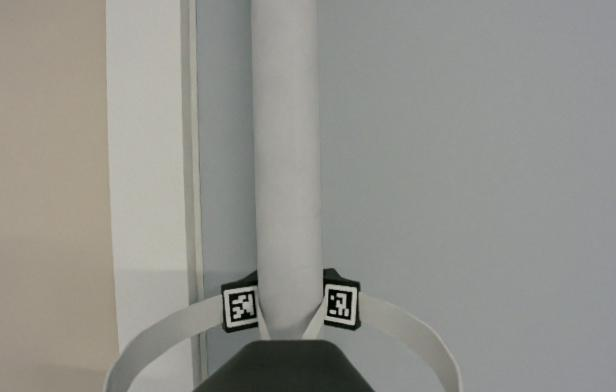

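Request:
move:
  blocking: false
  r2: {"base":{"translate_m":0.03,"strafe_m":0.0},"joints":{"wrist_yaw_rad":-0.245},"speeds":{"wrist_yaw_rad":0.11},"pace":"slow"}

Request:
wait:
  seconds: 3
  cameras: ["r2_head_camera","r2_wrist_camera"]

Scene clock: 2025.13 s.
move: r2 moving
r1: as last shown
r1.base_tilt: forward=-1.6 right=+1.3
r1.lidar_m: 0.92 1.00 3.02 1.24 0.53 0.38 0.27 0.31 0.42 1.19 1.84 2.55
r1.motor_effort: lift_m=+14(14) arm_m=-3(4) wheel_0=-2(2) wheel_1=+0(0) wheel_2=+0(1)
r1.servo_current: wrist_yaw_rad=46(65) wrist_pitch_rad=39(52) wrist_roll_rad=52(52) gripper_m=46(46)
r1.wrist_depth_mm: - - - - - - - / - - 1025 - - - - / - - - - - - - / - - - - - - - / - - 1366 - - - - / - 200 - - 212 1808 - / 1708 162 - 143 1537 1430 1576
r2.base_odometry: x=-1.534 y=-3.271 heading=-2.041
r2.turned_by_wheels: +0.002
r2.turned_by_imu: +0.003
r2.base_tilt: forward=-0.6 right=+0.0
r2.lidar_m: 0.76 0.96 1.69 2.00 2.38 4.07 - 3.16 2.72 1.67 0.98 0.83
r2.base_status: translate_m moving; strafe_m moving
r2.joint_positions: lift_m=+0.910 arm_m=+0.380 wrist_yaw_rad=-0.210 wrist_pitch_rad=+0.002 wrist_roll_rad=+0.002 gripper_m=-0.019
r2.joint_status: wrist_yaw_rad moving
r2.measured_speeds: translate_m=+0.045 strafe_m=+0.000 rotate_rad=-0.001 lift_m=+0.000 arm_m=+0.000 wrist_yaw_rad=-0.118 wrist_pitch_rad=+0.000 wrist_roll_rad=+0.000
r2.motor_effort: lift_m=+14(15) arm_m=-5(5) wheel_0=+17(17) wheel_1=+10(11) wheel_2=+2(8)
r2.servo_current: wrist_yaw_rad=286(442) wrist_pitch_rad=39(46) wrist_roll_rad=46(52) gripper_m=78(78)
r2.contact_limits: arm_m 0
r2.hand_pose: x=+0.8148 y=-0.1456 z=+1.0880 quat_wxyz=(+0.995, +0.001, +0.001, -0.105) (m; r2's base frame)
r2.wrist_depth_mm: 260 239 248 170 234 228 223 / 263 241 248 164 235 229 224 / 264 242 251 169 236 230 225 / 265 245 252 169 238 231 227 / 268 245 253 166 240 232 228 / 270 247 186 167 238 233 229 / 272 250 255 - 241 233 232
pictures: none

Scene clock: 2026.00 s.
earlier move: r2 off_target
r1.base_odometry: x=-0.276 y=+1.167 heading=-0.213
r1.turned_by_wheels: +0.000
r1.turned_by_imu: +0.000
r1.base_tilt: forward=-1.6 right=+1.3
r1.lidar_m: 0.93 1.00 3.03 1.22 0.55 0.38 0.27 0.28 0.43 1.21 1.86 2.49
r1.base_status: not commanded
r1.joint_positions: lift_m=+0.480 arm_m=+0.020 wrist_yaw_rad=+0.000 wrist_pitch_rad=+0.004 wrist_roll_rad=+0.002 gripper_m=+0.120
r1.joint_status: not commanded
r1.measured_speeds: all 0
r1.motor_effort: lift_m=+14(14) arm_m=-4(4) wheel_0=-2(3) wheel_1=+0(0) wheel_2=+0(1)
r1.servo_current: wrist_yaw_rad=72(72) wrist_pitch_rad=39(52) wrist_roll_rad=46(59) gripper_m=39(52)
r1.hand_pose: x=+0.4793 y=-0.0875 z=+0.6575 quat_wxyz=(+1.000, +0.001, +0.002, +0.000) (m; r1's base frame)
r1.wrist_depth_mm: - - - - - - - / - - 1008 - - - - / - - - - - - - / - - - - - - - / - - 1397 - - - - / - 201 - - 212 1808 - / 1661 162 - 143 1537 1430 1537
r2.base_odometry: x=-1.541 y=-3.286 heading=-2.040
r2.turned_by_wheels: +0.000
r2.turned_by_imu: +0.001
r2.base_tilt: forward=-0.7 right=+0.0
r2.lidar_m: 0.73 0.95 1.67 2.02 2.36 4.07 - 3.18 2.72 1.67 0.95 0.81
r2.base_status: done
r2.joint_positions: lift_m=+0.910 arm_m=+0.380 wrist_yaw_rad=-0.225 wrist_pitch_rad=+0.002 wrist_roll_rad=+0.002 gripper_m=-0.019
r2.joint_status: wrist_yaw_rad off_target (ended at -0.221, target -0.245)
r2.measured_speeds: all 0
r2.on_its_own: wrist_yaw_rad is at rest, and its servo_current (111 mA) is outside its rest range (0 to 104 mA)
r2.motor_effort: lift_m=+15(15) arm_m=-3(5) wheel_0=+20(23) wheel_1=+12(13) wheel_2=+0(8)
r2.servo_current: wrist_yaw_rad=111(442) wrist_pitch_rad=39(46) wrist_roll_rad=52(59) gripper_m=72(78)
r2.contact_limits: arm_m 0
r2.hand_pose: x=+0.8126 y=-0.1494 z=+1.0880 quat_wxyz=(+0.994, +0.001, +0.001, -0.112) (m; r2's base frame)
r2.wrist_depth_mm: 238 222 230 157 220 215 212 / 241 224 230 157 221 216 213 / 242 224 233 156 223 218 215 / 244 225 235 151 224 219 216 / 246 228 236 152 225 220 216 / 248 229 179 156 225 221 218 / 249 231 239 - 228 222 219
wait: 0.87 of 3 s (r2 has come to rest)
pictures: r2_head_camera, r2_wrist_camera
Images, in order (width x height): r2_head_camera 420x560, r2_wrist_camera 616x392.

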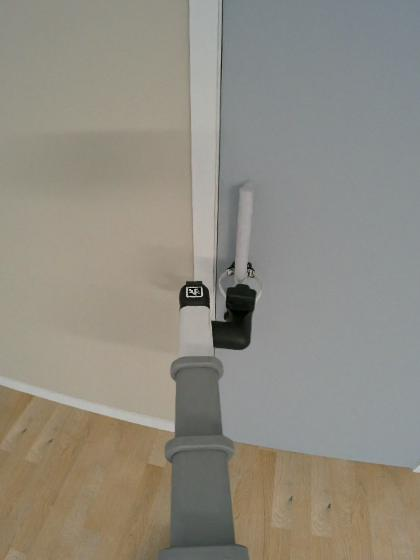

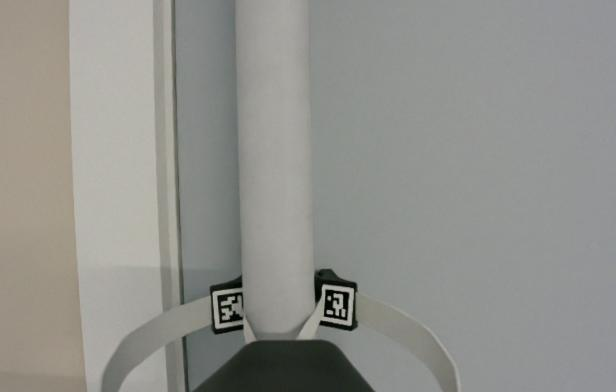

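Request:
move:
  blocking: false
  r2: {"joints":{"gripper_m":0.12}}

Request:
wait:
  seconds: 3
  cameras: ["r2_wrist_camera"]

Scene clock: 2030.13 s.
move: r2 moving
r1: as last shown
r1.lidar_m: 0.93 0.96 3.03 1.23 0.52 0.39 0.25 0.31 0.43 1.20 1.85 2.54
r1.servo_current: wrist_yaw_rad=39(59) wrist_pitch_rad=52(52) wrist_roll_rad=39(65) gripper_m=39(46)
r1.wrist_depth_mm: - - - - - - - / - - 1025 - - - - / - - - - - - - / - - - - - - - / - - 1336 - - - - / - 201 - - 212 1808 - / 1661 162 - 143 1537 1430 1537
r2.base_odometry: x=-1.541 y=-3.286 heading=-2.040
r2.turned_by_wheels: +0.000
r2.turned_by_imu: +0.001
r2.base_tilt: forward=-0.7 right=+0.0
r2.lidar_m: 0.75 0.93 1.63 2.02 2.33 4.08 - 3.21 2.72 1.64 0.97 0.82
r2.base_status: not commanded
r2.joint_positions: lift_m=+0.910 arm_m=+0.380 wrist_yaw_rad=-0.229 wrist_pitch_rad=+0.002 wrist_roll_rad=+0.002 gripper_m=+0.005
r2.joint_status: gripper_m moving
r2.measured_speeds: translate_m=+0.000 strafe_m=+0.000 rotate_rad=+0.000 lift_m=+0.000 arm_m=+0.000 wrist_yaw_rad=-0.017 wrist_pitch_rad=+0.000 wrist_roll_rad=+0.000
r2.motor_effort: lift_m=+15(15) arm_m=+1(4) wheel_0=+20(20) wheel_1=+12(12) wheel_2=+0(0)
r2.servo_current: wrist_yaw_rad=91(124) wrist_pitch_rad=39(46) wrist_roll_rad=46(59) gripper_m=98(98)
r2.contact_limits: arm_m 0
r2.hand_pose: x=+0.8119 y=-0.1506 z=+1.0880 quat_wxyz=(+0.993, +0.001, +0.001, -0.114) (m; r2's base frame)
r2.wrist_depth_mm: 239 223 231 151 220 217 213 / 241 224 233 160 223 218 214 / 242 226 234 159 224 220 216 / 245 226 235 153 226 221 217 / 246 229 236 153 227 223 219 / 247 229 180 157 227 224 220 / 249 232 240 - 229 224 222
pictures: none

Scene clock: 2031.80 s.
earlier move: r2 done
r1.base_odometry: x=-0.276 y=+1.167 heading=-0.213
r1.turned_by_wheels: +0.000
r1.turned_by_imu: +0.000
r1.base_tilt: forward=-1.6 right=+1.3
r1.lidar_m: 0.93 1.00 3.05 1.20 0.55 0.37 0.27 0.30 0.42 1.22 1.85 2.53
r1.base_status: not commanded
r1.joint_positions: lift_m=+0.480 arm_m=+0.020 wrist_yaw_rad=+0.000 wrist_pitch_rad=+0.004 wrist_roll_rad=+0.002 gripper_m=+0.120
r1.joint_status: not commanded
r1.measured_speeds: all 0
r1.motor_effort: lift_m=+14(14) arm_m=-3(4) wheel_0=-2(3) wheel_1=+0(0) wheel_2=+0(1)
r1.servo_current: wrist_yaw_rad=52(72) wrist_pitch_rad=46(52) wrist_roll_rad=46(65) gripper_m=39(52)
r1.hand_pose: x=+0.4793 y=-0.0875 z=+0.6575 quat_wxyz=(+1.000, +0.001, +0.002, +0.000) (m; r1's base frame)
r1.wrist_depth_mm: - - - - - - - / - - 1008 - - - - / - - - - - - - / - - - - - - - / - - 1366 - - - - / - 201 - - 212 1808 - / 1756 162 - 143 1576 1430 1576
r2.base_odometry: x=-1.541 y=-3.286 heading=-2.040
r2.turned_by_wheels: +0.000
r2.turned_by_imu: +0.000
r2.base_tilt: forward=-0.7 right=+0.0
r2.lidar_m: 0.72 0.95 1.61 2.03 2.33 4.10 - 3.18 2.71 1.64 0.95 0.81
r2.base_status: not commanded
r2.joint_positions: lift_m=+0.910 arm_m=+0.380 wrist_yaw_rad=-0.231 wrist_pitch_rad=+0.002 wrist_roll_rad=+0.002 gripper_m=+0.120
r2.joint_status: all done
r2.measured_speeds: all 0
r2.motor_effort: lift_m=+14(15) arm_m=+4(4) wheel_0=+19(20) wheel_1=+12(13) wheel_2=+0(0)
r2.servo_current: wrist_yaw_rad=78(124) wrist_pitch_rad=33(46) wrist_roll_rad=33(59) gripper_m=52(111)
r2.contact_limits: arm_m 0
r2.hand_pose: x=+0.8115 y=-0.1512 z=+1.0880 quat_wxyz=(+0.993, +0.001, +0.001, -0.115) (m; r2's base frame)
r2.wrist_depth_mm: 240 222 231 152 222 216 213 / 239 224 233 225 223 219 216 / 241 225 234 153 225 220 216 / 244 227 236 153 226 221 217 / 245 228 237 154 228 224 220 / 248 229 182 161 227 225 222 / 249 231 240 - 229 225 224
wait: 1.67 of 3 s (r2 has come to rest)
pictures: r2_wrist_camera
Images, in order (width x height): r2_wrist_camera 616x392.

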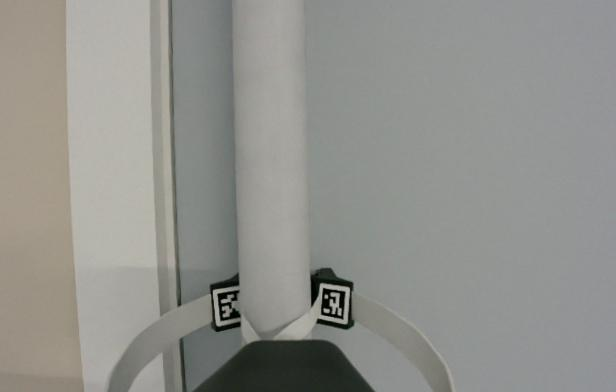

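Request:
wait:
  seconds: 0.3
  cameras: ["r2_wrist_camera"]

Scene clock: 2034.37 s.
r1.base_odometry: x=-0.276 y=+1.167 heading=-0.213
r1.turned_by_wheels: +0.000
r1.turned_by_imu: +0.000
r1.base_tilt: forward=-1.6 right=+1.2
r1.lidar_m: 0.91 0.97 3.02 1.21 0.55 0.39 0.27 0.30 0.43 1.22 1.86 2.50
r1.base_status: not commanded
r1.joint_positions: lift_m=+0.480 arm_m=+0.020 wrist_yaw_rad=+0.000 wrist_pitch_rad=+0.004 wrist_roll_rad=+0.002 gripper_m=+0.120
r1.joint_status: not commanded
r1.measured_speeds: all 0
r1.motor_effort: lift_m=+14(14) arm_m=-3(4) wheel_0=-2(3) wheel_1=+0(0) wheel_2=+1(1)
r1.servo_current: wrist_yaw_rad=52(72) wrist_pitch_rad=39(52) wrist_roll_rad=46(65) gripper_m=39(52)
r1.hand_pose: x=+0.4793 y=-0.0875 z=+0.6575 quat_wxyz=(+1.000, +0.001, +0.002, +0.000) (m; r1's base frame)
r1.wrist_depth_mm: - - - - - - - / - - 1025 - - - - / - - - - - - - / - - - - - - - / - - 1397 - - - - / - 201 - - 212 1808 - / 1708 162 - 144 1537 1430 1576
r2.base_odometry: x=-1.541 y=-3.286 heading=-2.040
r2.turned_by_wheels: +0.000
r2.turned_by_imu: +0.000
r2.base_tilt: forward=-0.7 right=+0.0
r2.lidar_m: 0.74 0.95 1.68 2.02 2.37 4.10 - 3.15 2.72 1.66 0.97 0.82
r2.base_status: not commanded
r2.joint_positions: lift_m=+0.910 arm_m=+0.380 wrist_yaw_rad=-0.231 wrist_pitch_rad=+0.002 wrist_roll_rad=+0.002 gripper_m=+0.120
r2.joint_status: all done
r2.measured_speeds: all 0
r2.motor_effort: lift_m=+15(15) arm_m=+4(4) wheel_0=+20(20) wheel_1=+12(13) wheel_2=+0(0)
r2.servo_current: wrist_yaw_rad=78(124) wrist_pitch_rad=39(46) wrist_roll_rad=46(59) gripper_m=52(111)
r2.contact_limits: arm_m 0
r2.hand_pose: x=+0.8115 y=-0.1512 z=+1.0880 quat_wxyz=(+0.993, +0.001, +0.001, -0.115) (m; r2's base frame)
r2.wrist_depth_mm: 239 223 231 152 221 216 215 / 240 224 233 225 223 219 215 / 242 225 234 153 224 220 216 / 244 227 236 154 226 222 217 / 246 228 236 154 228 223 220 / 248 229 182 161 227 225 220 / 249 230 240 - 229 225 222
wait: 0.30 s; at rest from the start
pictures: r2_wrist_camera
Images, in order (width x height): r2_wrist_camera 616x392.

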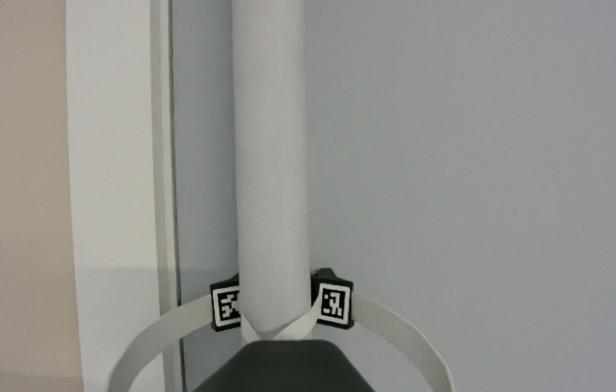

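Request:
move:
  blocking: false
  r2: {"joints":{"arm_m":0.37},"pace":"slow"}

Request:
wait:
  seconds: 2
  cameras: ["r2_wrist_camera"]

Scene clock: 2038.70 s.
move: r2 moving
r1: as last shown
r1.base_tilt: forward=-1.6 right=+1.3
r1.lidar_m: 0.92 1.00 3.06 1.22 0.55 0.40 0.26 0.28 0.45 1.20 1.85 2.56
r1.motor_effort: lift_m=+14(14) arm_m=-3(4) wheel_0=-2(2) wheel_1=+0(0) wheel_2=+0(1)
r1.servo_current: wrist_yaw_rad=52(52) wrist_pitch_rad=46(52) wrist_roll_rad=52(52) gripper_m=46(52)
r1.wrist_depth_mm: - - - - - - - / - - 1025 - - - - / - - - - - - - / - - - - - - - / - - 1366 - - - - / - 202 - - 212 1863 - / 1756 163 - 143 1537 1397 1618
r2.base_odometry: x=-1.541 y=-3.286 heading=-2.041
r2.turned_by_wheels: +0.000
r2.turned_by_imu: +0.000
r2.base_tilt: forward=-0.7 right=+0.0
r2.lidar_m: 0.73 0.95 1.66 2.03 2.35 4.06 - 3.17 2.72 1.66 0.95 0.82
r2.base_status: not commanded
r2.joint_positions: lift_m=+0.910 arm_m=+0.371 wrist_yaw_rad=-0.231 wrist_pitch_rad=+0.002 wrist_roll_rad=+0.002 gripper_m=+0.120
r2.joint_status: arm_m moving
r2.measured_speeds: translate_m=+0.000 strafe_m=+0.000 rotate_rad=-0.001 lift_m=+0.000 arm_m=-0.015 wrist_yaw_rad=+0.000 wrist_pitch_rad=+0.000 wrist_roll_rad=+0.000
r2.motor_effort: lift_m=+14(15) arm_m=-5(7) wheel_0=+17(20) wheel_1=+10(12) wheel_2=+1(1)
r2.servo_current: wrist_yaw_rad=65(85) wrist_pitch_rad=46(46) wrist_roll_rad=39(59) gripper_m=46(59)
r2.hand_pose: x=+0.8025 y=-0.1512 z=+1.0880 quat_wxyz=(+0.993, +0.001, +0.001, -0.115) (m; r2's base frame)
r2.wrist_depth_mm: 246 229 237 163 228 225 221 / 249 231 241 232 229 225 223 / 250 233 241 233 231 227 224 / 252 235 241 236 232 229 224 / 253 235 243 202 235 229 227 / 254 236 186 170 234 232 229 / 256 238 249 - 236 231 229
pictures: none

Scene clock: 2039.13 s.
earlier move: r2 done
r1.base_odometry: x=-0.276 y=+1.167 heading=-0.213
r1.turned_by_wheels: +0.000
r1.turned_by_imu: +0.000
r1.base_tilt: forward=-1.6 right=+1.3
r1.lidar_m: 0.92 0.99 3.03 1.23 0.56 0.39 0.27 0.31 0.44 1.19 1.84 2.54
r1.base_status: not commanded
r1.joint_positions: lift_m=+0.480 arm_m=+0.020 wrist_yaw_rad=+0.000 wrist_pitch_rad=+0.004 wrist_roll_rad=+0.002 gripper_m=+0.120
r1.joint_status: not commanded
r1.measured_speeds: all 0
r1.motor_effort: lift_m=+14(14) arm_m=-3(4) wheel_0=-2(2) wheel_1=+0(0) wheel_2=+0(1)
r1.servo_current: wrist_yaw_rad=65(65) wrist_pitch_rad=39(52) wrist_roll_rad=39(72) gripper_m=39(52)
r1.hand_pose: x=+0.4793 y=-0.0875 z=+0.6575 quat_wxyz=(+1.000, +0.001, +0.002, +0.000) (m; r1's base frame)
r1.wrist_depth_mm: - - - - - - - / - - 1008 - - - - / - - - - - - - / - - - - - - - / - - 1366 - - - - / - 200 - - 212 1863 - / 1708 162 - 143 1499 1430 1576
r2.base_odometry: x=-1.541 y=-3.286 heading=-2.041
r2.turned_by_wheels: +0.000
r2.turned_by_imu: +0.000
r2.base_tilt: forward=-0.7 right=+0.0
r2.lidar_m: 0.75 0.96 1.63 2.02 2.37 4.08 - 3.18 2.73 1.66 0.96 0.80
r2.base_status: not commanded
r2.joint_positions: lift_m=+0.910 arm_m=+0.370 wrist_yaw_rad=-0.231 wrist_pitch_rad=+0.002 wrist_roll_rad=+0.002 gripper_m=+0.120
r2.joint_status: all done
r2.measured_speeds: all 0
r2.motor_effort: lift_m=+15(15) arm_m=-4(10) wheel_0=+15(20) wheel_1=+10(12) wheel_2=+1(1)
r2.servo_current: wrist_yaw_rad=65(85) wrist_pitch_rad=46(46) wrist_roll_rad=46(59) gripper_m=52(59)
r2.hand_pose: x=+0.8016 y=-0.1512 z=+1.0880 quat_wxyz=(+0.993, +0.001, +0.001, -0.115) (m; r2's base frame)
r2.wrist_depth_mm: 247 230 239 167 229 226 222 / 249 232 241 233 231 227 224 / 250 235 242 234 232 228 224 / 252 236 244 236 233 230 225 / 254 236 245 202 236 232 228 / 256 238 185 166 236 233 229 / 259 240 249 - 237 232 231
wait: 0.43 of 2 s (r2 has come to rest)
pictures: r2_wrist_camera
Images, in order (width x height): r2_wrist_camera 616x392.

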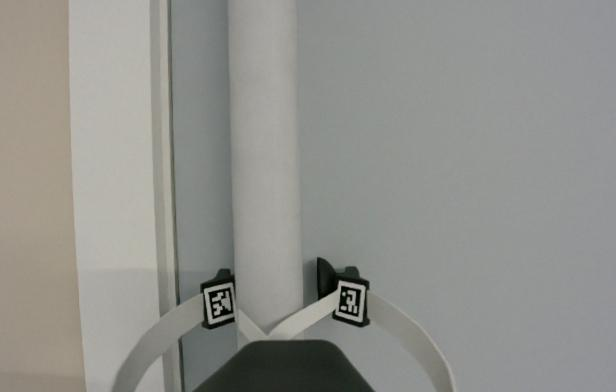

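Request:
move:
  blocking: false
  r2: {"joints":{"arm_m":0.355,"wrist_yaw_rad":-0.19},"pace":"slow"}

Request:
wait:
  seconds: 2
  cameras: ["r2_wrist_camera"]

Scene clock: 2043.57 s.
move: r2 moving
r1: as last shown
r1.lidar_m: 0.94 1.00 3.05 1.22 0.54 0.38 0.27 0.32 0.45 1.19 1.86 2.52
r1.motor_effort: lift_m=+14(14) arm_m=-4(4) wheel_0=-2(3) wheel_1=+0(1) wheel_2=+0(1)
r1.servo_current: wrist_yaw_rad=39(65) wrist_pitch_rad=52(52) wrist_roll_rad=52(59) gripper_m=39(46)
r1.wrist_depth_mm: - - - - - - - / - - 1025 - - - - / - - - - - - - / - - - - - - - / - - 1366 - - - - / - 200 - - 212 1808 - / 1661 163 - 143 1537 1430 1576
r2.base_odometry: x=-1.542 y=-3.286 heading=-2.041
r2.turned_by_wheels: -0.001
r2.turned_by_imu: +0.000
r2.base_tilt: forward=-0.7 right=+0.1
r2.lidar_m: 0.72 0.96 1.65 2.01 2.37 4.12 - 3.15 2.74 1.67 0.92 0.80
r2.base_status: not commanded
r2.joint_positions: lift_m=+0.910 arm_m=+0.359 wrist_yaw_rad=-0.190 wrist_pitch_rad=+0.002 wrist_roll_rad=+0.002 gripper_m=+0.120
r2.joint_status: arm_m moving; wrist_yaw_rad moving
r2.measured_speeds: translate_m=+0.000 strafe_m=+0.000 rotate_rad=+0.000 lift_m=+0.000 arm_m=-0.029 wrist_yaw_rad=+0.000 wrist_pitch_rad=+0.000 wrist_roll_rad=+0.000
r2.motor_effort: lift_m=+15(15) arm_m=-4(9) wheel_0=+11(16) wheel_1=+8(10) wheel_2=+0(1)
r2.servo_current: wrist_yaw_rad=59(91) wrist_pitch_rad=46(46) wrist_roll_rad=46(52) gripper_m=52(59)
r2.hand_pose: x=+0.7965 y=-0.1402 z=+1.0880 quat_wxyz=(+0.996, +0.001, +0.001, -0.095) (m; r2's base frame)
r2.wrist_depth_mm: 262 243 247 238 235 229 224 / 264 243 250 240 236 229 226 / 265 244 252 241 237 231 226 / 267 246 253 175 240 233 227 / 270 247 254 175 240 234 229 / 272 249 194 176 195 235 231 / 274 251 258 - 242 235 232
pictures: none

Scene clock: 2044.17 s.
earlier move: r2 done
r1.base_odometry: x=-0.276 y=+1.167 heading=-0.213
r1.turned_by_wheels: +0.000
r1.turned_by_imu: +0.000
r1.base_tilt: forward=-1.6 right=+1.3
r1.lidar_m: 0.92 0.98 3.05 1.21 0.54 0.39 0.28 0.30 0.43 1.19 1.85 2.57
r1.base_status: not commanded
r1.joint_positions: lift_m=+0.480 arm_m=+0.020 wrist_yaw_rad=+0.000 wrist_pitch_rad=+0.004 wrist_roll_rad=+0.002 gripper_m=+0.120
r1.joint_status: not commanded
r1.measured_speeds: all 0
r1.motor_effort: lift_m=+14(14) arm_m=-3(4) wheel_0=-2(3) wheel_1=+0(1) wheel_2=+1(1)
r1.servo_current: wrist_yaw_rad=52(72) wrist_pitch_rad=46(52) wrist_roll_rad=52(65) gripper_m=39(46)
r1.hand_pose: x=+0.4793 y=-0.0875 z=+0.6575 quat_wxyz=(+1.000, +0.001, +0.002, +0.000) (m; r1's base frame)
r1.wrist_depth_mm: - - - - - - - / - - 1008 - - - - / - - - - - - - / - - - - - - - / - - 1397 - - - - / - 201 - - 212 1863 - / 1661 162 - 144 1537 1464 1576
r2.base_odometry: x=-1.542 y=-3.287 heading=-2.042
r2.turned_by_wheels: -0.001
r2.turned_by_imu: -0.001
r2.base_tilt: forward=-0.7 right=+0.1
r2.lidar_m: 0.74 0.95 1.66 2.04 2.36 4.04 - 3.14 2.71 1.72 0.95 0.81
r2.base_status: not commanded
r2.joint_positions: lift_m=+0.910 arm_m=+0.355 wrist_yaw_rad=-0.190 wrist_pitch_rad=+0.002 wrist_roll_rad=+0.002 gripper_m=+0.120
r2.joint_status: all done
r2.measured_speeds: all 0
r2.motor_effort: lift_m=+15(15) arm_m=-7(10) wheel_0=+2(16) wheel_1=+4(10) wheel_2=+0(1)
r2.servo_current: wrist_yaw_rad=46(91) wrist_pitch_rad=39(46) wrist_roll_rad=52(59) gripper_m=52(59)
r2.hand_pose: x=+0.7928 y=-0.1402 z=+1.0880 quat_wxyz=(+0.996, +0.001, +0.001, -0.095) (m; r2's base frame)
r2.wrist_depth_mm: 262 245 252 243 237 234 230 / 264 246 253 244 240 235 231 / 265 248 254 246 242 236 231 / 268 250 256 247 244 238 233 / 272 251 257 249 245 240 235 / 272 251 197 179 245 239 236 / 274 254 263 - 246 240 238
wait: 0.60 of 2 s (r2 has come to rest)
pictures: r2_wrist_camera
Images, in order (width x height): r2_wrist_camera 616x392.

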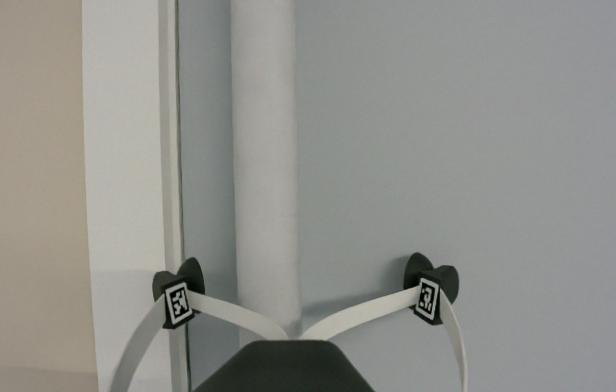

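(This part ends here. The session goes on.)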